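# Carry the desk bin to the cart, refill bottle inside

## Task

Take the bin off the desk and set it on the cart, with the refill bottle upright inside the bin. The cart has to remain standing. The task fails if the bin, the refill bottle or any other container touches the floor, or if the robot falls over or ends up leaning.

## Robot and tools

ROBOT. A LinearBot: an omnidirectional base with a column about 1.7 m tall. A carriage rides the column (lift_m) and carries two six-joint arms. The left arm ends in a left five-finger hand and the right arm in a right one. Arm bases sit 0.57 m + lift_m above the floor, and carriage parts hang about 0.15 m below them. A hand point can reach 0.78 m from its shoulder but only about 0.4 m below the arm base. A parked arm has joints 1 to 6 at 0, 0.05, 0.05, 1.45, 0, 0. With both parked, the robot measures roughly 0.85 m wide and 0.65 m long. Cameras: carriage_camera is fixed, facing forward and tilted about 20 degrees down. left_wrist_camera and right_wrist_camera sit on the little-finger side of each wrist and aim at that hand's point. Occasionally a loose object gets nudged by something outside the robot.

FRAMES. All distances are in metres. Base frame: origin on the floor below the base centre, x forward, y left, z up. The left_hand and right_hand readings give each hand point in this frame; the hand point is 0.045 m in front of the palm. At long reach the real hand usually sits lower than the reading, and a 1 kg load makes a level hand sag 7 to 25 cm. base_odometry uses the base frame as it was at the scene start. It only counts wheel turns, so slip and drift go unnoticed. Heading is in rad, left positive, within -3.142 to 3.142.

move. All arguments go in one object; every part is optional.
- base: exactly one key. These are offsets from where the base was last reported, or from its current spot if a move was still running. translate_m: -2 to 2, forward positive. strafe_m: -2 to 2, left positive. rotate_rad: -6.3 to 6.3, counter-clockwise positive.
- joints: one flat object for both arms, the lift and both hands, keyed by name. Values are absolute targets. lift_m 0 to 1. For each side, <side>_joint1_rad to <side>_joint6_rad:
  - joint1 (-2.617 to 3.054): yaw, 0 forward, positive left.
  - joint2 (0 to 3.141): shoulder; 0 is back and level, 1.57 upright, 3.14 forward and level.
  - joint3 (0 to 3.141): elbow; 0 folded, 3.14 straight.
  - joint4 (-1.57 to 1.57): wrist pitch; positive raises the fingertips.
  - joint5 (-1.57 to 1.57): wrist yaw; positive swings the fingertips to the right.
  - joint6 (-2.094 to 2.094): roll; positive is clockwise seen from the forearm.
  With joints 5 and 6 at 0, a level hand has its palm down.
- Hand keys use a -1 to 1 scale: <side>_hand_little, _ring, _middle, _index and _thumb_bend (+1 straight, -1 curled) and _thumb_turn (+1 beside the palm, -1 opposite the fingers). <side>_hand_force_limit (-1 to 1) is a setting, about 0 to 10 N at the fingertip (15 N for the thumb). <side>_hand_speed (-0.96 to 1) is also a setting; full speed is reached from 0.48 up. Both start at force 0 and speed -0.8. For a soft grip, use speed -0.94 or lower. A finger motor only starts when its target changes by at least 0.002. To squeeze harder, raise the force limit and send a target further closed. With the thumb opposite the fingers, the hand wraps objects 0.035 to 0.065 m thick, or handles down to 0.025 m.
- speeds: top speeds for this action only. translate_m and strafe_m 0.02 to 0.5 m/s; rotate_rad 0.05 to 1.57 rad/s; lift_m 0.08 to 0.27 m/s (default 0.25).
- min_time_s: 0.1 to 8 s, the shortest time an arm motion may take. Values that are too short cause overshoot; 2 or more keeps the path straighter.
- cameras: list of camera names, or all.
- blocking: false returns right away while the motion continues.
No action runs longer than 15 s; a move ends at 14 s with time_out.

OTHER TOOLS. wait: seconds 0 to 10. stop: brakes every running motion. zoom_image: camera plus region [x0, y0, x1, y1] in pixels, at most 504 by 504. show_instructions shows the reference pages. finished_scene ends the scene for good; the goal must hold with no robot help.

RESULTS.
- The move line reads done or the worst status.
- base_status and joint_status: done, moving, off_target (may still push), stopped, contact_stop, time_out, not_followed (arm targets withheld to avoid self-collision) or limit_stop_at_motor_heat.
- A refused call, or a stop you did not command, skips the later calls in that reply.
- <side>_hand_stopped_by lists moving, target, force, stalled or fault for little, ring, middle, index, thumb_bend and thumb_turn, in that order.
- <side>_<motor>_load_n is in N, positive when the finger is pushed open; it falls toward 0 when a grip is lost.
- motor_effort is in percent, with the peak in brackets. A lift effort that keeps dropping as the lift lowers means a hand or its load is resting on something.
- The pictures line gives the image order, and on_its_own lists motions you did not command.
- Motor temperatures give one block per arm. MOTOR HOT appears at 75 °C. At 100 °C the arm goes limp for 30 to 60 s. Parking an arm cools it.

CAUTIONS.
- Arms have no contact stop and keep pressing. Never let the arms strike or squeeze each other.
- With joint2 below 0.8, swinging joint1 outward by 0.5 or more can drive the elbow into the column.
- Tipping risk rises with the carriage high, arms stretched or loaded, pushing or pulling, and abrupt stops.
- Never reverse under a table edge. If the robot gets stuck after contact, drive about 0.2 m back along the way you came.
- Lower objects gently rather than dropping them. Keep the bin and bottle off the floor, and do not bump the cart over.
- Park the arms while driving or pausing to keep them from overheating.

Each tool is called after "Emit:" in YAML: its name, and indented under it one key for each argument.

Reference images:

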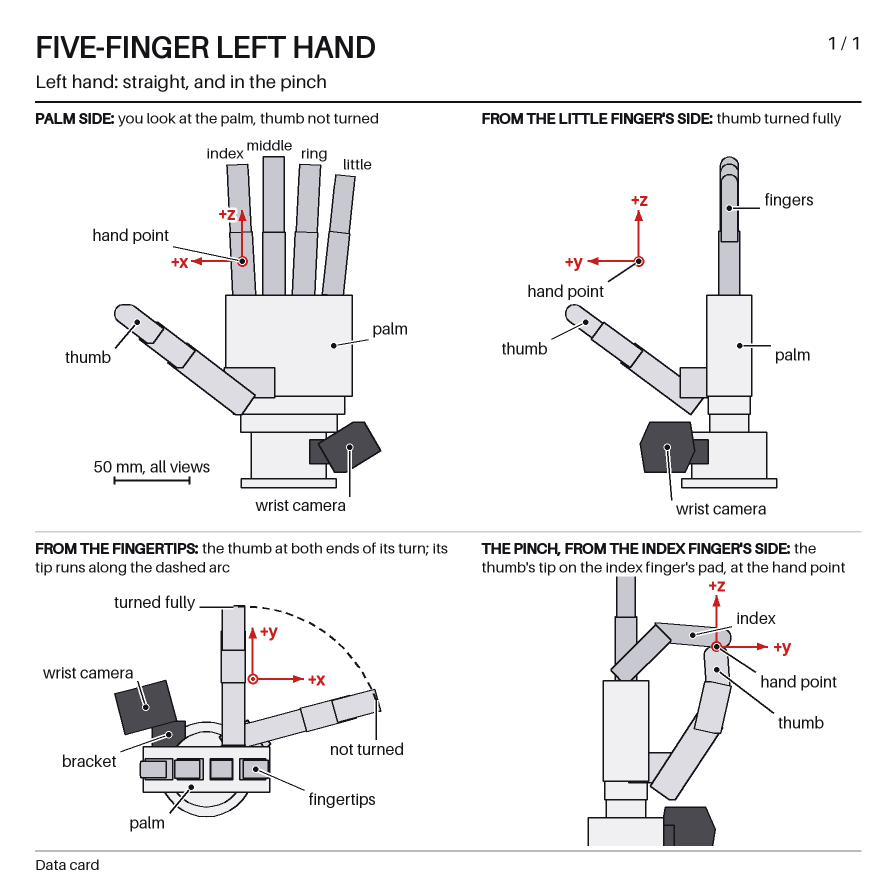

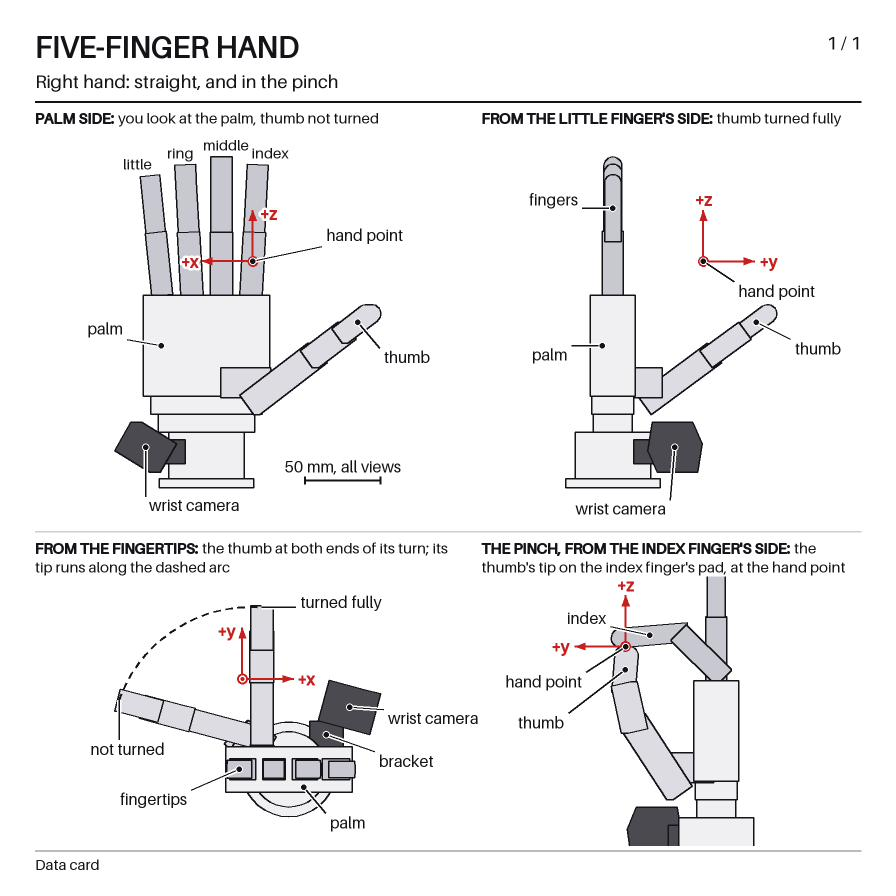

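## Session

Emit:
move:

Scene clock: 0.00 s.
Joint torques (N m): no reading
Motor temperatures (°C): left_arm=[29 34 32 27 29 29] | right_arm=[29 27 34 27 26 30]
base_odometry: x=+0.000 y=+0.000 heading=+0.000
base_status: not commanded
joint_positions: lift_m=+0.300 left_joint1_rad=+0.009 left_joint2_rad=+0.067 left_joint3_rad=+0.048 left_joint4_rad=+1.429 left_joint5_rad=-0.030 left_joint6_rad=+0.027 right_joint1_rad=-0.004 right_joint2_rad=+0.068 right_joint3_rad=+0.035 right_joint4_rad=+1.480 right_joint5_rad=-0.033 right_joint6_rad=-0.008 left_hand_little=+1.000 left_hand_ring=+1.000 left_hand_middle=+1.000 left_hand_index=+1.000 left_hand_thumb_turn=+1.000 left_hand_thumb_bend=+1.000 left_hand_force_limit=+0.000 left_hand_speed=-0.800 right_hand_little=+1.000 right_hand_ring=+1.000 right_hand_middle=+1.000 right_hand_index=+1.000 right_hand_thumb_turn=+1.000 right_hand_thumb_bend=+1.000 right_hand_force_limit=+0.000 right_hand_speed=-0.800
joint_status: not commanded
left_hand_stopped_by: target,target,target,target,target,target
right_hand_stopped_by: target,target,target,target,target,target
left_little_load_n: 0.0
left_ring_load_n: 0.0
left_middle_load_n: 0.0
left_index_load_n: 0.0
left_thumb_bend_load_n: 0.0
left_thumb_turn_load_n: 0.0
right_little_load_n: 0.0
right_ring_load_n: 0.0
right_middle_load_n: -0.5
right_index_load_n: 0.0
right_thumb_bend_load_n: 0.0
right_thumb_turn_load_n: 0.0
motor_effort: lift_m=+36 drive_wheels=+0
left_hand: x=+0.3277 y=+0.2951 z=+1.3279 quat_wxyz=(+0.718, -0.067, +0.047, -0.691) (m; base frame)
right_hand: x=+0.3180 y=-0.2810 z=+1.3268 quat_wxyz=(+0.702, -0.055, +0.032, -0.709) (m; base frame)
pictures: carriage_camera, left_wrist_camera, right_wrist_camera
Images, in order (width x height): carriage_camera 896x504, left_wrist_camera 896x504, right_wrist_camera 896x504.

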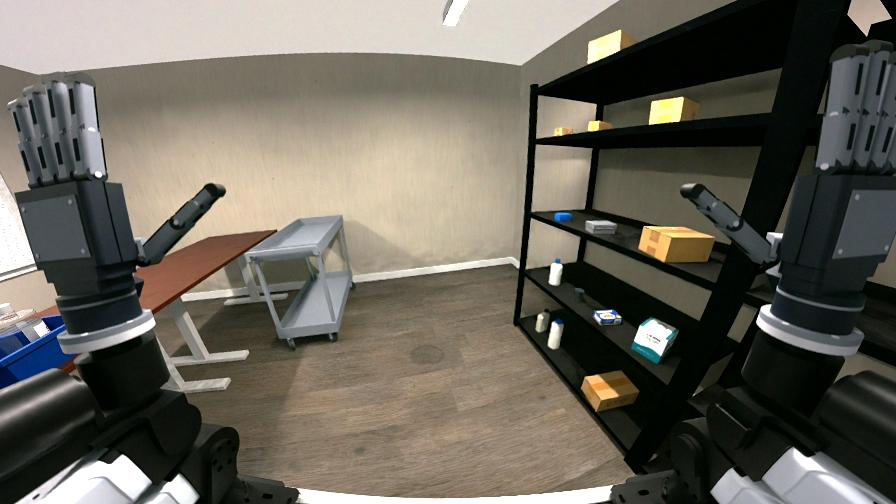

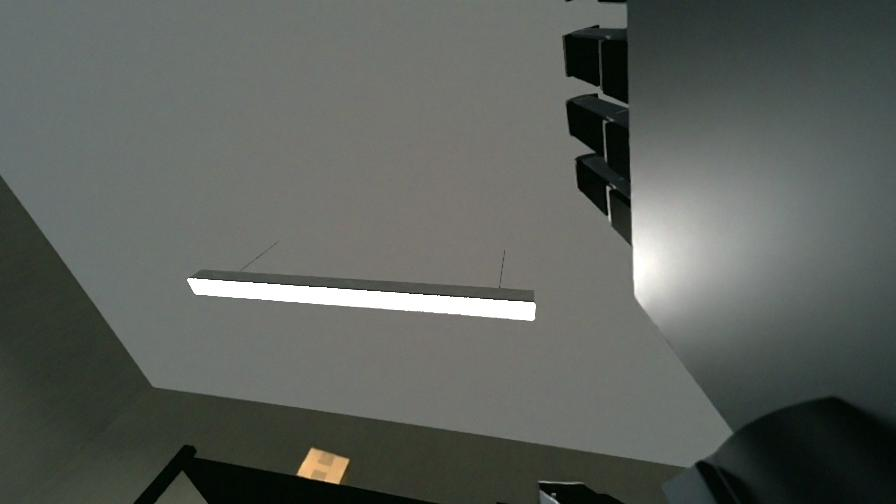

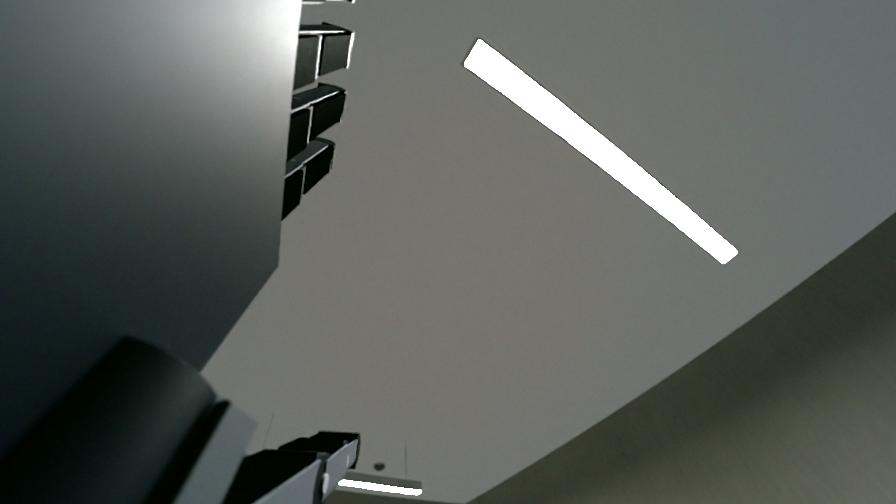

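Emit:
move:
  base: {"rotate_rad": 0.7}
  speeds: {"rotate_rad": 0.6}
  cameras: ["carriage_camera"]

Scene clock: 5.07 s.
Joint torques (N m): left_arm=[0.08 3.14 5.26 0.18 -0.07 0.05] | right_arm=[0.1 4.31 6.09 0.02 0.09 0.02]
move: done
base_odometry: x=+0.000 y=+0.000 heading=+0.700
base_status: done
joint_positions: lift_m=+0.300 left_joint1_rad=+0.009 left_joint2_rad=+0.067 left_joint3_rad=+0.048 left_joint4_rad=+1.429 left_joint5_rad=-0.030 left_joint6_rad=+0.027 right_joint1_rad=-0.004 right_joint2_rad=+0.068 right_joint3_rad=+0.035 right_joint4_rad=+1.480 right_joint5_rad=-0.033 right_joint6_rad=-0.008 left_hand_little=+1.000 left_hand_ring=+1.000 left_hand_middle=+1.000 left_hand_index=+1.000 left_hand_thumb_turn=+1.000 left_hand_thumb_bend=+1.000 left_hand_force_limit=+0.000 left_hand_speed=-0.800 right_hand_little=+1.000 right_hand_ring=+1.000 right_hand_middle=+1.000 right_hand_index=+1.000 right_hand_thumb_turn=+1.000 right_hand_thumb_bend=+1.000 right_hand_force_limit=+0.000 right_hand_speed=-0.800
joint_status: not commanded
left_hand_stopped_by: target,target,target,target,target,target
right_hand_stopped_by: target,target,target,target,target,target
left_little_load_n: 0.0
left_ring_load_n: 0.0
left_middle_load_n: 0.0
left_index_load_n: 0.0
left_thumb_bend_load_n: 0.0
left_thumb_turn_load_n: 0.0
right_little_load_n: -0.5
right_ring_load_n: 0.0
right_middle_load_n: 0.0
right_index_load_n: -0.5
right_thumb_bend_load_n: 0.0
right_thumb_turn_load_n: 0.0
motor_effort: lift_m=+36(36) drive_wheels=+11(17)
left_hand: x=+0.3276 y=+0.2951 z=+1.3280 quat_wxyz=(+0.718, -0.067, +0.047, -0.691) (m; base frame)
right_hand: x=+0.3180 y=-0.2810 z=+1.3268 quat_wxyz=(+0.702, -0.055, +0.032, -0.709) (m; base frame)
pictures: carriage_camera
Images, in order (width x height): carriage_camera 896x504.

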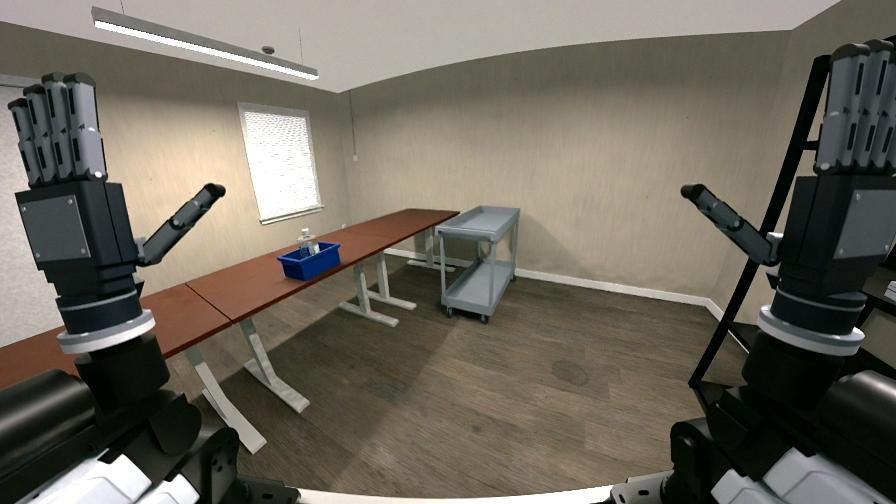

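Emit:
zoom_image:
  camera: "carriage_camera"
  region: [230, 200, 400, 300]

Emit:
zoom_image:
  camera: "carriage_camera"
  region: [380, 180, 580, 340]

Scaled by 2.965 from the camera's 896x504 image, which has a finer 1280x720 frame.

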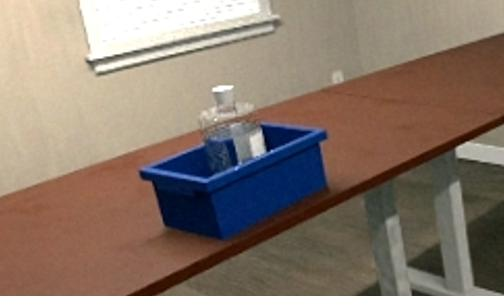

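Scaled by 2.520 from the camera's 896x504 image, which has a finer 1280x720 frame.

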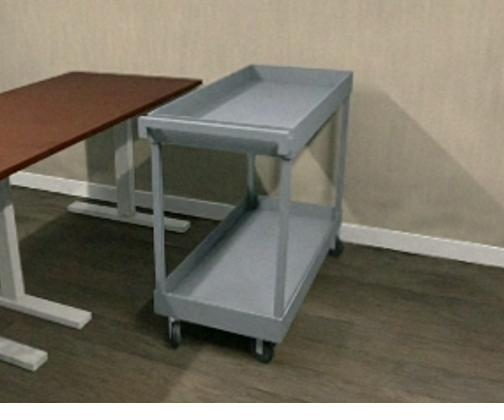

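Emit:
move:
  base: {"rotate_rad": 0.87}
  speeds: {"rotate_rad": 0.6}
  cameras: ["carriage_camera"]

Scene clock: 40.33 s.
Joint torques (N m): left_arm=[0.08 3.14 5.24 0.18 -0.07 0.05] | right_arm=[0.12 4.3 6.09 0.02 0.1 0.02]
move: done
base_odometry: x=+0.000 y=+0.000 heading=+1.569
base_status: done
joint_positions: lift_m=+0.300 left_joint1_rad=+0.009 left_joint2_rad=+0.067 left_joint3_rad=+0.048 left_joint4_rad=+1.429 left_joint5_rad=-0.030 left_joint6_rad=+0.027 right_joint1_rad=-0.004 right_joint2_rad=+0.068 right_joint3_rad=+0.035 right_joint4_rad=+1.480 right_joint5_rad=-0.033 right_joint6_rad=-0.008 left_hand_little=+1.000 left_hand_ring=+1.000 left_hand_middle=+1.000 left_hand_index=+1.000 left_hand_thumb_turn=+1.000 left_hand_thumb_bend=+1.000 left_hand_force_limit=+0.000 left_hand_speed=-0.800 right_hand_little=+1.000 right_hand_ring=+1.000 right_hand_middle=+1.000 right_hand_index=+1.000 right_hand_thumb_turn=+1.000 right_hand_thumb_bend=+1.000 right_hand_force_limit=+0.000 right_hand_speed=-0.800
joint_status: not commanded
left_hand_stopped_by: target,target,target,target,target,target
right_hand_stopped_by: target,target,target,target,target,target
left_little_load_n: 0.0
left_ring_load_n: 0.0
left_middle_load_n: 0.0
left_index_load_n: 0.0
left_thumb_bend_load_n: 0.0
left_thumb_turn_load_n: 0.0
right_little_load_n: 0.0
right_ring_load_n: 0.0
right_middle_load_n: 0.0
right_index_load_n: 0.0
right_thumb_bend_load_n: 0.0
right_thumb_turn_load_n: 0.0
motor_effort: lift_m=+36(36) drive_wheels=+8(17)
left_hand: x=+0.3277 y=+0.2951 z=+1.3279 quat_wxyz=(+0.718, -0.067, +0.047, -0.691) (m; base frame)
right_hand: x=+0.3180 y=-0.2810 z=+1.3268 quat_wxyz=(+0.702, -0.055, +0.032, -0.709) (m; base frame)
pictures: carriage_camera
Images, in order (width x height): carriage_camera 896x504.

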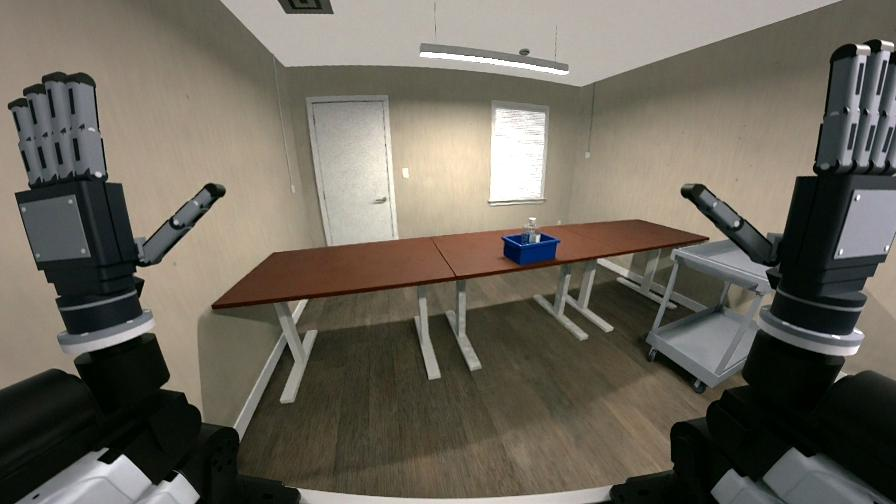

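Emit:
move:
  base: {"rotate_rad": -0.2}
  speeds: {"rotate_rad": 0.6}
  cameras: []

Emit:
move:
  base: {"strafe_m": -0.4}
  speeds: {"strafe_m": 0.3}
  cameras: ["carriage_camera"]

Scene clock: 51.77 s.
Joint torques (N m): left_arm=[0.08 3.14 5.26 0.17 -0.08 0.05] | right_arm=[0.12 4.29 6.09 0.01 0.1 0.02]
move: done
base_odometry: x=+0.000 y=+0.000 heading=+1.370
base_status: done
joint_positions: lift_m=+0.300 left_joint1_rad=+0.009 left_joint2_rad=+0.067 left_joint3_rad=+0.048 left_joint4_rad=+1.429 left_joint5_rad=-0.030 left_joint6_rad=+0.027 right_joint1_rad=-0.004 right_joint2_rad=+0.068 right_joint3_rad=+0.035 right_joint4_rad=+1.480 right_joint5_rad=-0.033 right_joint6_rad=-0.008 left_hand_little=+1.000 left_hand_ring=+1.000 left_hand_middle=+1.000 left_hand_index=+1.000 left_hand_thumb_turn=+1.000 left_hand_thumb_bend=+1.000 left_hand_force_limit=+0.000 left_hand_speed=-0.800 right_hand_little=+1.000 right_hand_ring=+1.000 right_hand_middle=+1.000 right_hand_index=+1.000 right_hand_thumb_turn=+1.000 right_hand_thumb_bend=+1.000 right_hand_force_limit=+0.000 right_hand_speed=-0.800
joint_status: not commanded
left_hand_stopped_by: target,target,target,target,target,target
right_hand_stopped_by: target,target,target,target,target,target
left_little_load_n: 0.0
left_ring_load_n: 0.0
left_middle_load_n: 0.0
left_index_load_n: 0.0
left_thumb_bend_load_n: 0.0
left_thumb_turn_load_n: 0.0
right_little_load_n: 0.0
right_ring_load_n: 0.0
right_middle_load_n: 0.0
right_index_load_n: 0.0
right_thumb_bend_load_n: 0.0
right_thumb_turn_load_n: -0.5
motor_effort: lift_m=+36(36) drive_wheels=-7(9)
left_hand: x=+0.3276 y=+0.2951 z=+1.3280 quat_wxyz=(+0.718, -0.067, +0.047, -0.691) (m; base frame)
right_hand: x=+0.3179 y=-0.2810 z=+1.3268 quat_wxyz=(+0.702, -0.055, +0.032, -0.709) (m; base frame)
pictures: none
No camera images: "cameras" was empty.

Scene clock: 54.70 s.
Joint torques (N m): left_arm=[0.1 3.15 5.26 0.18 -0.07 0.05] | right_arm=[0.1 4.3 6.12 0.01 0.11 0.01]
move: done
base_odometry: x=+0.392 y=-0.079 heading=+1.371
base_status: done
joint_positions: lift_m=+0.300 left_joint1_rad=+0.009 left_joint2_rad=+0.067 left_joint3_rad=+0.048 left_joint4_rad=+1.429 left_joint5_rad=-0.030 left_joint6_rad=+0.027 right_joint1_rad=-0.004 right_joint2_rad=+0.068 right_joint3_rad=+0.035 right_joint4_rad=+1.480 right_joint5_rad=-0.033 right_joint6_rad=-0.008 left_hand_little=+1.000 left_hand_ring=+1.000 left_hand_middle=+1.000 left_hand_index=+1.000 left_hand_thumb_turn=+1.000 left_hand_thumb_bend=+1.000 left_hand_force_limit=+0.000 left_hand_speed=-0.800 right_hand_little=+1.000 right_hand_ring=+1.000 right_hand_middle=+1.000 right_hand_index=+1.000 right_hand_thumb_turn=+1.000 right_hand_thumb_bend=+1.000 right_hand_force_limit=+0.000 right_hand_speed=-0.800
joint_status: not commanded
left_hand_stopped_by: target,target,target,target,target,target
right_hand_stopped_by: target,target,target,target,target,target
left_little_load_n: 0.0
left_ring_load_n: 0.0
left_middle_load_n: -0.5
left_index_load_n: 0.0
left_thumb_bend_load_n: 0.0
left_thumb_turn_load_n: 0.0
right_little_load_n: 0.0
right_ring_load_n: 0.0
right_middle_load_n: 0.0
right_index_load_n: 0.0
right_thumb_bend_load_n: 0.0
right_thumb_turn_load_n: 0.0
motor_effort: lift_m=+36(36) drive_wheels=-7(23)
left_hand: x=+0.3276 y=+0.2951 z=+1.3280 quat_wxyz=(+0.718, -0.067, +0.047, -0.691) (m; base frame)
right_hand: x=+0.3179 y=-0.2810 z=+1.3268 quat_wxyz=(+0.702, -0.055, +0.032, -0.709) (m; base frame)
pictures: carriage_camera
Images, in order (width x height): carriage_camera 896x504.

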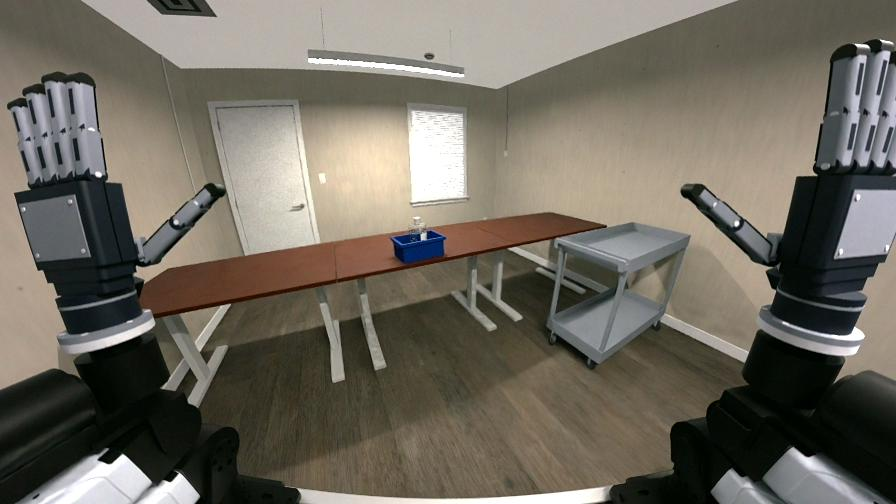

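Emit:
move:
  base: {"rotate_rad": 0.4}
  speeds: {"rotate_rad": 0.6}
  cameras: ["carriage_camera"]

Scene clock: 62.77 s.
Joint torques (N m): left_arm=[0.06 3.15 5.26 0.18 -0.08 0.05] | right_arm=[0.12 4.3 6.11 0.01 0.09 0.02]
move: done
base_odometry: x=+0.392 y=-0.079 heading=+1.770
base_status: done
joint_positions: lift_m=+0.300 left_joint1_rad=+0.009 left_joint2_rad=+0.067 left_joint3_rad=+0.048 left_joint4_rad=+1.429 left_joint5_rad=-0.030 left_joint6_rad=+0.027 right_joint1_rad=-0.004 right_joint2_rad=+0.068 right_joint3_rad=+0.035 right_joint4_rad=+1.480 right_joint5_rad=-0.033 right_joint6_rad=-0.008 left_hand_little=+1.000 left_hand_ring=+1.000 left_hand_middle=+1.000 left_hand_index=+1.000 left_hand_thumb_turn=+1.000 left_hand_thumb_bend=+1.000 left_hand_force_limit=+0.000 left_hand_speed=-0.800 right_hand_little=+1.000 right_hand_ring=+1.000 right_hand_middle=+1.000 right_hand_index=+1.000 right_hand_thumb_turn=+1.000 right_hand_thumb_bend=+1.000 right_hand_force_limit=+0.000 right_hand_speed=-0.800
joint_status: not commanded
left_hand_stopped_by: target,target,target,target,target,target
right_hand_stopped_by: target,target,target,target,target,target
left_little_load_n: 0.0
left_ring_load_n: 0.0
left_middle_load_n: 0.0
left_index_load_n: 0.0
left_thumb_bend_load_n: 0.0
left_thumb_turn_load_n: 0.0
right_little_load_n: 0.0
right_ring_load_n: 0.0
right_middle_load_n: 0.0
right_index_load_n: 0.0
right_thumb_bend_load_n: 0.0
right_thumb_turn_load_n: 0.0
motor_effort: lift_m=+36(36) drive_wheels=+7(14)
left_hand: x=+0.3278 y=+0.2951 z=+1.3279 quat_wxyz=(+0.718, -0.067, +0.047, -0.691) (m; base frame)
right_hand: x=+0.3178 y=-0.2810 z=+1.3269 quat_wxyz=(+0.702, -0.055, +0.031, -0.709) (m; base frame)
pictures: carriage_camera
Images, in order (width x height): carriage_camera 896x504.

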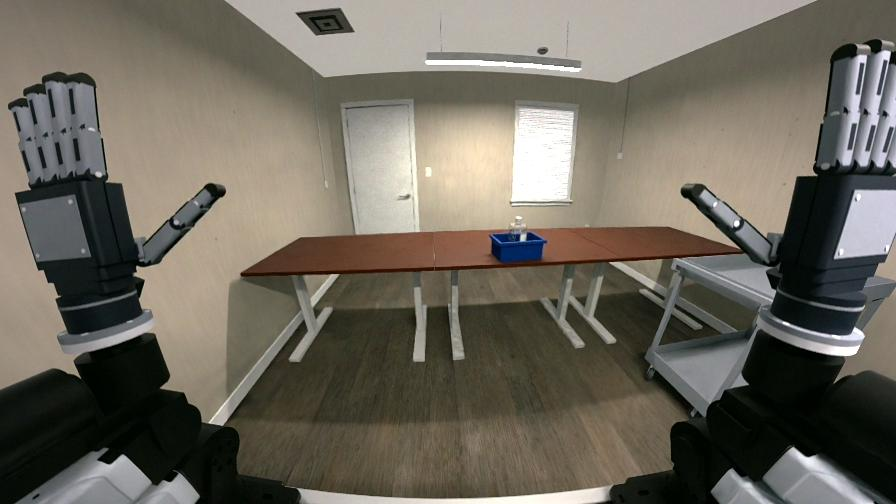

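Emit:
move:
  base: {"strafe_m": -0.37}
  speeds: {"strafe_m": 0.3}
  cameras: []

Emit:
move:
  base: {"rotate_rad": 0.05}
  speeds: {"rotate_rad": 0.6}
  cameras: ["carriage_camera"]

Scene clock: 69.70 s.
Joint torques (N m): left_arm=[-0.01 3.12 5.24 0.19 -0.08 0.05] | right_arm=[0.1 4.31 6.09 0 0.1 0.02]
move: done
base_odometry: x=+0.755 y=-0.005 heading=+1.771
base_status: done
joint_positions: lift_m=+0.300 left_joint1_rad=+0.009 left_joint2_rad=+0.067 left_joint3_rad=+0.048 left_joint4_rad=+1.429 left_joint5_rad=-0.030 left_joint6_rad=+0.027 right_joint1_rad=-0.003 right_joint2_rad=+0.068 right_joint3_rad=+0.035 right_joint4_rad=+1.480 right_joint5_rad=-0.033 right_joint6_rad=-0.008 left_hand_little=+1.000 left_hand_ring=+1.000 left_hand_middle=+1.000 left_hand_index=+1.000 left_hand_thumb_turn=+1.000 left_hand_thumb_bend=+1.000 left_hand_force_limit=+0.000 left_hand_speed=-0.800 right_hand_little=+1.000 right_hand_ring=+1.000 right_hand_middle=+1.000 right_hand_index=+1.000 right_hand_thumb_turn=+1.000 right_hand_thumb_bend=+1.000 right_hand_force_limit=+0.000 right_hand_speed=-0.800
joint_status: not commanded
left_hand_stopped_by: target,target,target,target,target,target
right_hand_stopped_by: target,target,target,target,target,target
left_little_load_n: 0.0
left_ring_load_n: 0.0
left_middle_load_n: 0.0
left_index_load_n: 0.0
left_thumb_bend_load_n: 0.0
left_thumb_turn_load_n: 0.0
right_little_load_n: 0.0
right_ring_load_n: 0.0
right_middle_load_n: 0.0
right_index_load_n: 0.0
right_thumb_bend_load_n: 0.0
right_thumb_turn_load_n: 0.0
motor_effort: lift_m=+36(36) drive_wheels=-7(22)
left_hand: x=+0.3277 y=+0.2951 z=+1.3279 quat_wxyz=(+0.718, -0.067, +0.047, -0.691) (m; base frame)
right_hand: x=+0.3178 y=-0.2810 z=+1.3269 quat_wxyz=(+0.702, -0.055, +0.032, -0.709) (m; base frame)
pictures: none
No camera images: "cameras" was empty.

Scene clock: 70.50 s.
Joint torques (N m): left_arm=[0.02 3.14 5.26 0.18 -0.08 0.04] | right_arm=[0.09 4.3 6.11 0.01 0.09 0.02]
move: done
base_odometry: x=+0.755 y=-0.005 heading=+1.820
base_status: done
joint_positions: lift_m=+0.300 left_joint1_rad=+0.009 left_joint2_rad=+0.067 left_joint3_rad=+0.048 left_joint4_rad=+1.429 left_joint5_rad=-0.030 left_joint6_rad=+0.027 right_joint1_rad=-0.003 right_joint2_rad=+0.068 right_joint3_rad=+0.035 right_joint4_rad=+1.480 right_joint5_rad=-0.033 right_joint6_rad=-0.008 left_hand_little=+1.000 left_hand_ring=+1.000 left_hand_middle=+1.000 left_hand_index=+1.000 left_hand_thumb_turn=+1.000 left_hand_thumb_bend=+1.000 left_hand_force_limit=+0.000 left_hand_speed=-0.800 right_hand_little=+1.000 right_hand_ring=+1.000 right_hand_middle=+1.000 right_hand_index=+1.000 right_hand_thumb_turn=+1.000 right_hand_thumb_bend=+1.000 right_hand_force_limit=+0.000 right_hand_speed=-0.800
joint_status: not commanded
left_hand_stopped_by: target,target,target,target,target,target
right_hand_stopped_by: target,target,target,target,target,target
left_little_load_n: 0.0
left_ring_load_n: 0.0
left_middle_load_n: 0.0
left_index_load_n: 0.5
left_thumb_bend_load_n: 0.0
left_thumb_turn_load_n: 0.0
right_little_load_n: 0.0
right_ring_load_n: 0.0
right_middle_load_n: 0.0
right_index_load_n: 0.0
right_thumb_bend_load_n: 0.0
right_thumb_turn_load_n: 0.0
motor_effort: lift_m=+35(36) drive_wheels=-6(9)
left_hand: x=+0.3278 y=+0.2951 z=+1.3279 quat_wxyz=(+0.718, -0.067, +0.047, -0.691) (m; base frame)
right_hand: x=+0.3178 y=-0.2810 z=+1.3269 quat_wxyz=(+0.702, -0.055, +0.032, -0.709) (m; base frame)
pictures: carriage_camera
Images, in order (width x height): carriage_camera 896x504.

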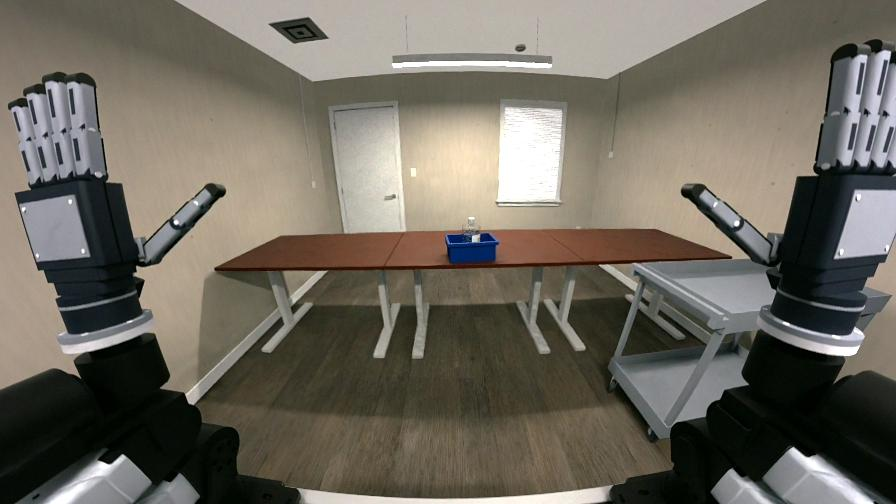

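Emit:
move:
  base: {"translate_m": 0.5}
  speeds: {"translate_m": 0.3}
  cameras: ["carriage_camera"]

Emit:
zoom_image:
  camera: "carriage_camera"
  region: [380, 200, 600, 340]

Emit:
zoom_image:
  camera: "carriage_camera"
  region: [560, 240, 896, 504]

Scene clock: 80.20 s.
Joint torques (N m): left_arm=[0.02 3.18 5.26 0.17 -0.08 0.05] | right_arm=[0.09 4.3 6.09 0.03 0.09 0.02]
move: done
base_odometry: x=+0.632 y=+0.479 heading=+1.820
base_status: done
joint_positions: lift_m=+0.300 left_joint1_rad=+0.009 left_joint2_rad=+0.067 left_joint3_rad=+0.048 left_joint4_rad=+1.430 left_joint5_rad=-0.030 left_joint6_rad=+0.027 right_joint1_rad=-0.003 right_joint2_rad=+0.068 right_joint3_rad=+0.035 right_joint4_rad=+1.481 right_joint5_rad=-0.033 right_joint6_rad=-0.008 left_hand_little=+1.000 left_hand_ring=+1.000 left_hand_middle=+1.000 left_hand_index=+1.000 left_hand_thumb_turn=+1.000 left_hand_thumb_bend=+1.000 left_hand_force_limit=+0.000 left_hand_speed=-0.800 right_hand_little=+1.000 right_hand_ring=+1.000 right_hand_middle=+1.000 right_hand_index=+1.000 right_hand_thumb_turn=+1.000 right_hand_thumb_bend=+1.000 right_hand_force_limit=+0.000 right_hand_speed=-0.800
joint_status: not commanded
left_hand_stopped_by: target,target,target,target,target,target
right_hand_stopped_by: target,target,target,target,target,target
left_little_load_n: 0.0
left_ring_load_n: 0.0
left_middle_load_n: 0.0
left_index_load_n: 0.0
left_thumb_bend_load_n: 0.0
left_thumb_turn_load_n: 0.0
right_little_load_n: 0.0
right_ring_load_n: 0.0
right_middle_load_n: 0.0
right_index_load_n: 0.0
right_thumb_bend_load_n: 0.0
right_thumb_turn_load_n: 0.0
motor_effort: lift_m=+36(36) drive_wheels=-3(15)
left_hand: x=+0.3275 y=+0.2951 z=+1.3280 quat_wxyz=(+0.718, -0.067, +0.047, -0.691) (m; base frame)
right_hand: x=+0.3177 y=-0.2810 z=+1.3269 quat_wxyz=(+0.702, -0.055, +0.031, -0.709) (m; base frame)
pictures: carriage_camera
Images, in order (width x height): carriage_camera 896x504.

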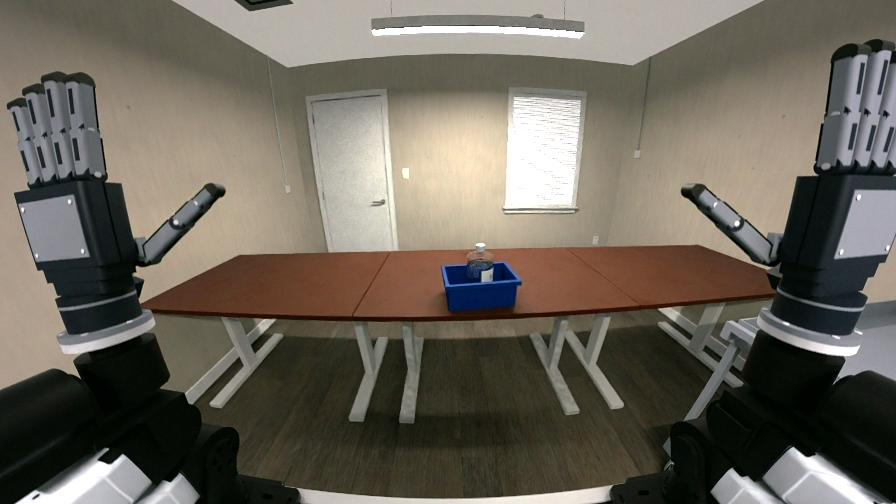

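Scaled by 2.291 from the camera's 896x504 image, which has a finer 1280x720 frame.

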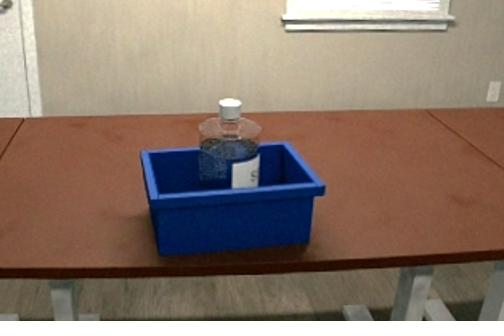

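Scaled by 1.500 from the camera's 896x504 image, which has a finer 1280x720 frame.

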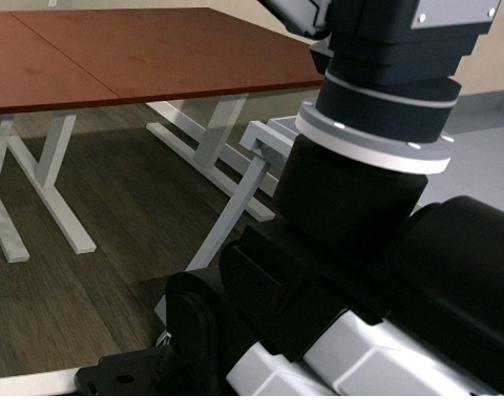

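Emit:
move:
  joints: {"lift_m": 0.5, "left_joint1_rad": 0, "left_joint2_rad": 1.6, "left_joint3_rad": 1.3, "left_joint4_rad": -1.27, "left_joint5_rad": 0, "left_joint6_rad": -1.57, "right_joint1_rad": 0, "right_joint2_rad": 1.6, "right_joint3_rad": 1.3, "right_joint4_rad": -1.27, "right_joint5_rad": 0, "right_joint6_rad": 1.57}
  min_time_s: 3
  cameras: ["all"]

Scene clock: 141.87 s.
Joint torques (N m): left_arm=[-0.76 -4.04 7.13 0.27 0.05 -0.11] | right_arm=[0.4 -4.14 8.81 0.3 0.13 0.05]
Motor temperatures (°C): left_arm=[29 35 35 27 29 28] | right_arm=[29 28 39 27 26 30]
move: done
base_odometry: x=+0.632 y=+0.479 heading=+1.820
base_status: not commanded
joint_positions: lift_m=+0.500 left_joint1_rad=+0.009 left_joint2_rad=+1.584 left_joint3_rad=+1.279 left_joint4_rad=-1.258 left_joint5_rad=-0.012 left_joint6_rad=-1.555 right_joint1_rad=-0.003 right_joint2_rad=+1.591 right_joint3_rad=+1.272 right_joint4_rad=-1.257 right_joint5_rad=-0.010 right_joint6_rad=+1.563 left_hand_little=+1.000 left_hand_ring=+1.000 left_hand_middle=+1.000 left_hand_index=+1.000 left_hand_thumb_turn=+1.000 left_hand_thumb_bend=+1.000 left_hand_force_limit=+0.000 left_hand_speed=-0.800 right_hand_little=+1.000 right_hand_ring=+1.000 right_hand_middle=+1.000 right_hand_index=+1.000 right_hand_thumb_turn=+1.000 right_hand_thumb_bend=+1.000 right_hand_force_limit=+0.000 right_hand_speed=-0.800
joint_status: all done
left_hand_stopped_by: target,target,target,target,target,target
right_hand_stopped_by: target,target,target,target,target,target
left_little_load_n: 0.0
left_ring_load_n: 0.0
left_middle_load_n: 0.0
left_index_load_n: 0.0
left_thumb_bend_load_n: -0.5
left_thumb_turn_load_n: 0.0
right_little_load_n: 0.0
right_ring_load_n: 0.0
right_middle_load_n: 0.0
right_index_load_n: 0.0
right_thumb_bend_load_n: 0.0
right_thumb_turn_load_n: 0.0
motor_effort: lift_m=+39(47) drive_wheels=-5(8)
left_hand: x=+0.5292 y=+0.2620 z=+1.1778 quat_wxyz=(+0.006, -1.000, +0.003, -0.004) (m; base frame)
right_hand: x=+0.5276 y=-0.2560 z=+1.1755 quat_wxyz=(-0.002, -0.002, +1.000, +0.005) (m; base frame)
pictures: carriage_camera, left_wrist_camera, right_wrist_camera
Images, in order (width x height): carriage_camera 896x504, left_wrist_camera 896x504, right_wrist_camera 896x504.

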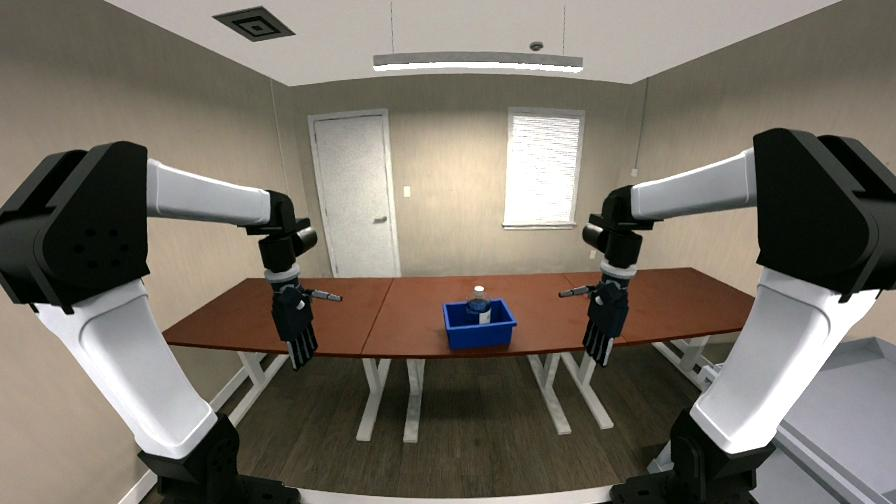

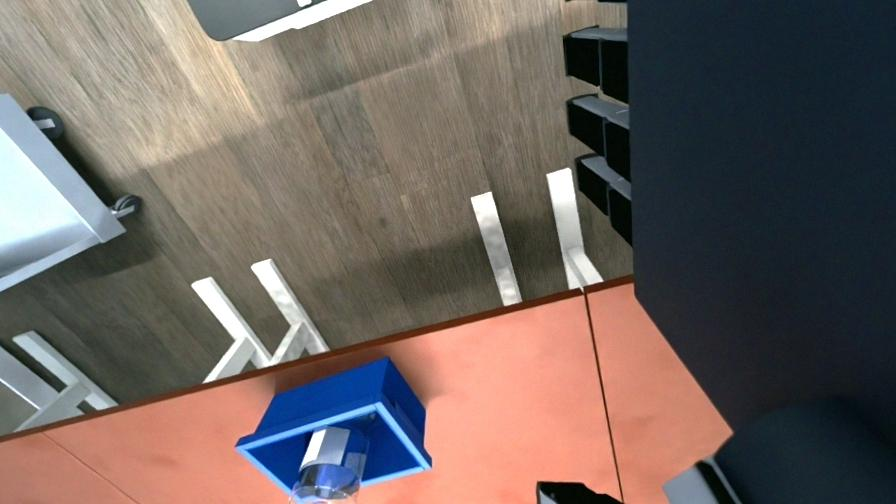

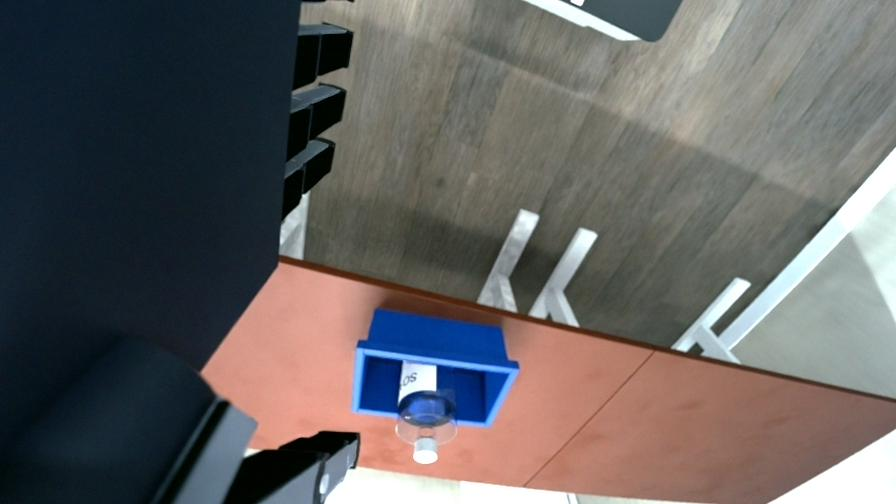

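Emit:
move:
  base: {"strafe_m": -0.14}
  speeds: {"strafe_m": 0.2}
  cameras: []

Emit:
move:
  base: {"translate_m": 0.4}
  speeds: {"translate_m": 0.2}
  joints: {"left_joint1_rad": -0.2, "left_joint2_rad": 1.75, "left_joint3_rad": 1.45, "left_joint4_rad": -1.27, "left_joint5_rad": 0, "left_joint6_rad": -1.77, "right_joint1_rad": 0.2, "right_joint2_rad": 1.75, "right_joint3_rad": 1.45, "right_joint4_rad": -1.27, "right_joint5_rad": 0, "right_joint6_rad": 1.77}
  cameras: ["all"]

Scene clock: 170.60 s.
Joint torques (N m): left_arm=[-0.24 -4.07 7.08 0.28 0.01 -0.1] | right_arm=[0.36 -4.14 8.84 0.3 0.1 0.08]
move: done
base_odometry: x=+0.768 y=+0.514 heading=+1.820
base_status: done
joint_positions: lift_m=+0.500 left_joint1_rad=+0.004 left_joint2_rad=+1.585 left_joint3_rad=+1.279 left_joint4_rad=-1.261 left_joint5_rad=-0.009 left_joint6_rad=-1.556 right_joint1_rad=-0.004 right_joint2_rad=+1.591 right_joint3_rad=+1.272 right_joint4_rad=-1.259 right_joint5_rad=-0.006 right_joint6_rad=+1.564 left_hand_little=+1.000 left_hand_ring=+1.000 left_hand_middle=+1.000 left_hand_index=+1.000 left_hand_thumb_turn=+1.000 left_hand_thumb_bend=+1.000 left_hand_force_limit=+0.000 left_hand_speed=-0.800 right_hand_little=+1.000 right_hand_ring=+1.000 right_hand_middle=+1.000 right_hand_index=+1.000 right_hand_thumb_turn=+1.000 right_hand_thumb_bend=+1.000 right_hand_force_limit=+0.000 right_hand_speed=-0.800
joint_status: not commanded
left_hand_stopped_by: target,target,target,target,target,target
right_hand_stopped_by: target,target,target,target,target,target
left_little_load_n: 0.0
left_ring_load_n: 0.0
left_middle_load_n: 0.0
left_index_load_n: 0.0
left_thumb_bend_load_n: 0.0
left_thumb_turn_load_n: 0.0
right_little_load_n: -0.5
right_ring_load_n: 0.0
right_middle_load_n: 0.0
right_index_load_n: 0.0
right_thumb_bend_load_n: 0.0
right_thumb_turn_load_n: 0.0
motor_effort: lift_m=+38(39) drive_wheels=+0(14)
left_hand: x=+0.5281 y=+0.2598 z=+1.1779 quat_wxyz=(+0.004, -1.000, +0.005, -0.002) (m; base frame)
right_hand: x=+0.5270 y=-0.2571 z=+1.1751 quat_wxyz=(-0.004, -0.001, +1.000, +0.003) (m; base frame)
pictures: none
No camera images: "cameras" was empty.

Scene clock: 173.70 s.
Joint torques (N m): left_arm=[-0.09 -5.09 7.1 0.35 -0.04 -0.1] | right_arm=[0.05 -5.5 8.83 0.39 0.08 0.08]
move: done
base_odometry: x=+0.670 y=+0.902 heading=+1.819
base_status: done
joint_positions: lift_m=+0.500 left_joint1_rad=-0.199 left_joint2_rad=+1.733 left_joint3_rad=+1.428 left_joint4_rad=-1.270 left_joint5_rad=-0.005 left_joint6_rad=-1.756 right_joint1_rad=+0.200 right_joint2_rad=+1.742 right_joint3_rad=+1.422 right_joint4_rad=-1.271 right_joint5_rad=-0.004 right_joint6_rad=+1.764 left_hand_little=+1.000 left_hand_ring=+1.000 left_hand_middle=+1.000 left_hand_index=+1.000 left_hand_thumb_turn=+1.000 left_hand_thumb_bend=+1.000 left_hand_force_limit=+0.000 left_hand_speed=-0.800 right_hand_little=+1.000 right_hand_ring=+1.000 right_hand_middle=+1.000 right_hand_index=+1.000 right_hand_thumb_turn=+1.000 right_hand_thumb_bend=+1.000 right_hand_force_limit=+0.000 right_hand_speed=-0.800
joint_status: all done
left_hand_stopped_by: target,target,target,target,target,target
right_hand_stopped_by: target,target,target,target,target,target
left_little_load_n: 0.0
left_ring_load_n: 0.0
left_middle_load_n: 0.0
left_index_load_n: 0.0
left_thumb_bend_load_n: 0.0
left_thumb_turn_load_n: 0.0
right_little_load_n: 0.0
right_ring_load_n: 0.5
right_middle_load_n: 0.0
right_index_load_n: 0.0
right_thumb_bend_load_n: 0.0
right_thumb_turn_load_n: -0.5
motor_effort: lift_m=+38(39) drive_wheels=-4(13)
left_hand: x=+0.5589 y=+0.1958 z=+1.1748 quat_wxyz=(+0.003, -1.000, +0.007, +0.001) (m; base frame)
right_hand: x=+0.5565 y=-0.1945 z=+1.1703 quat_wxyz=(-0.010, -0.004, +1.000, +0.000) (m; base frame)
pictures: carriage_camera, left_wrist_camera, right_wrist_camera
Images, in order (width x height): carriage_camera 896x504, left_wrist_camera 896x504, right_wrist_camera 896x504.

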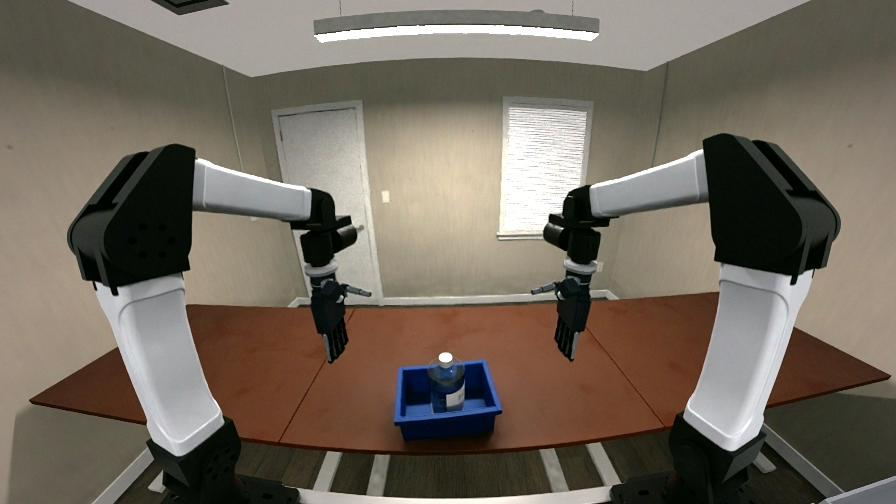

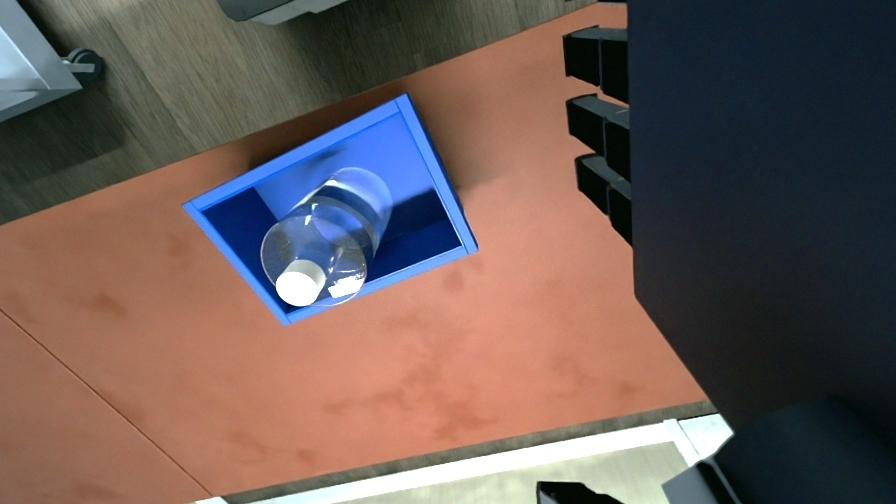

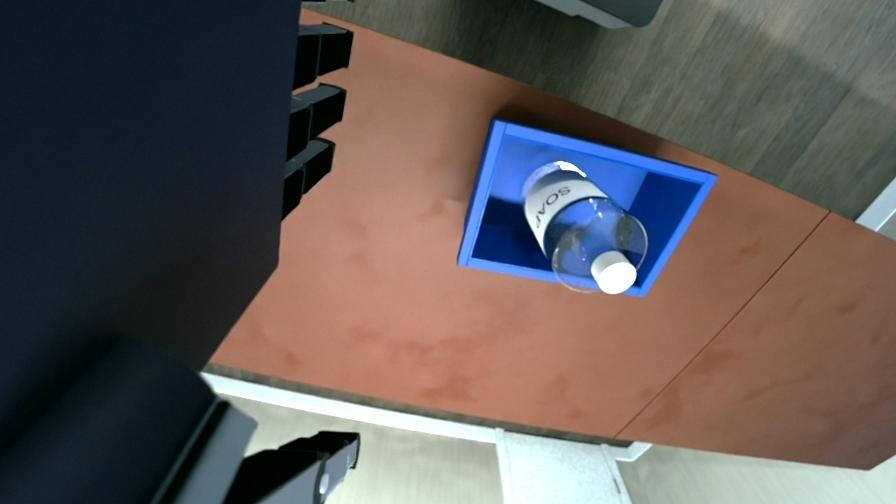

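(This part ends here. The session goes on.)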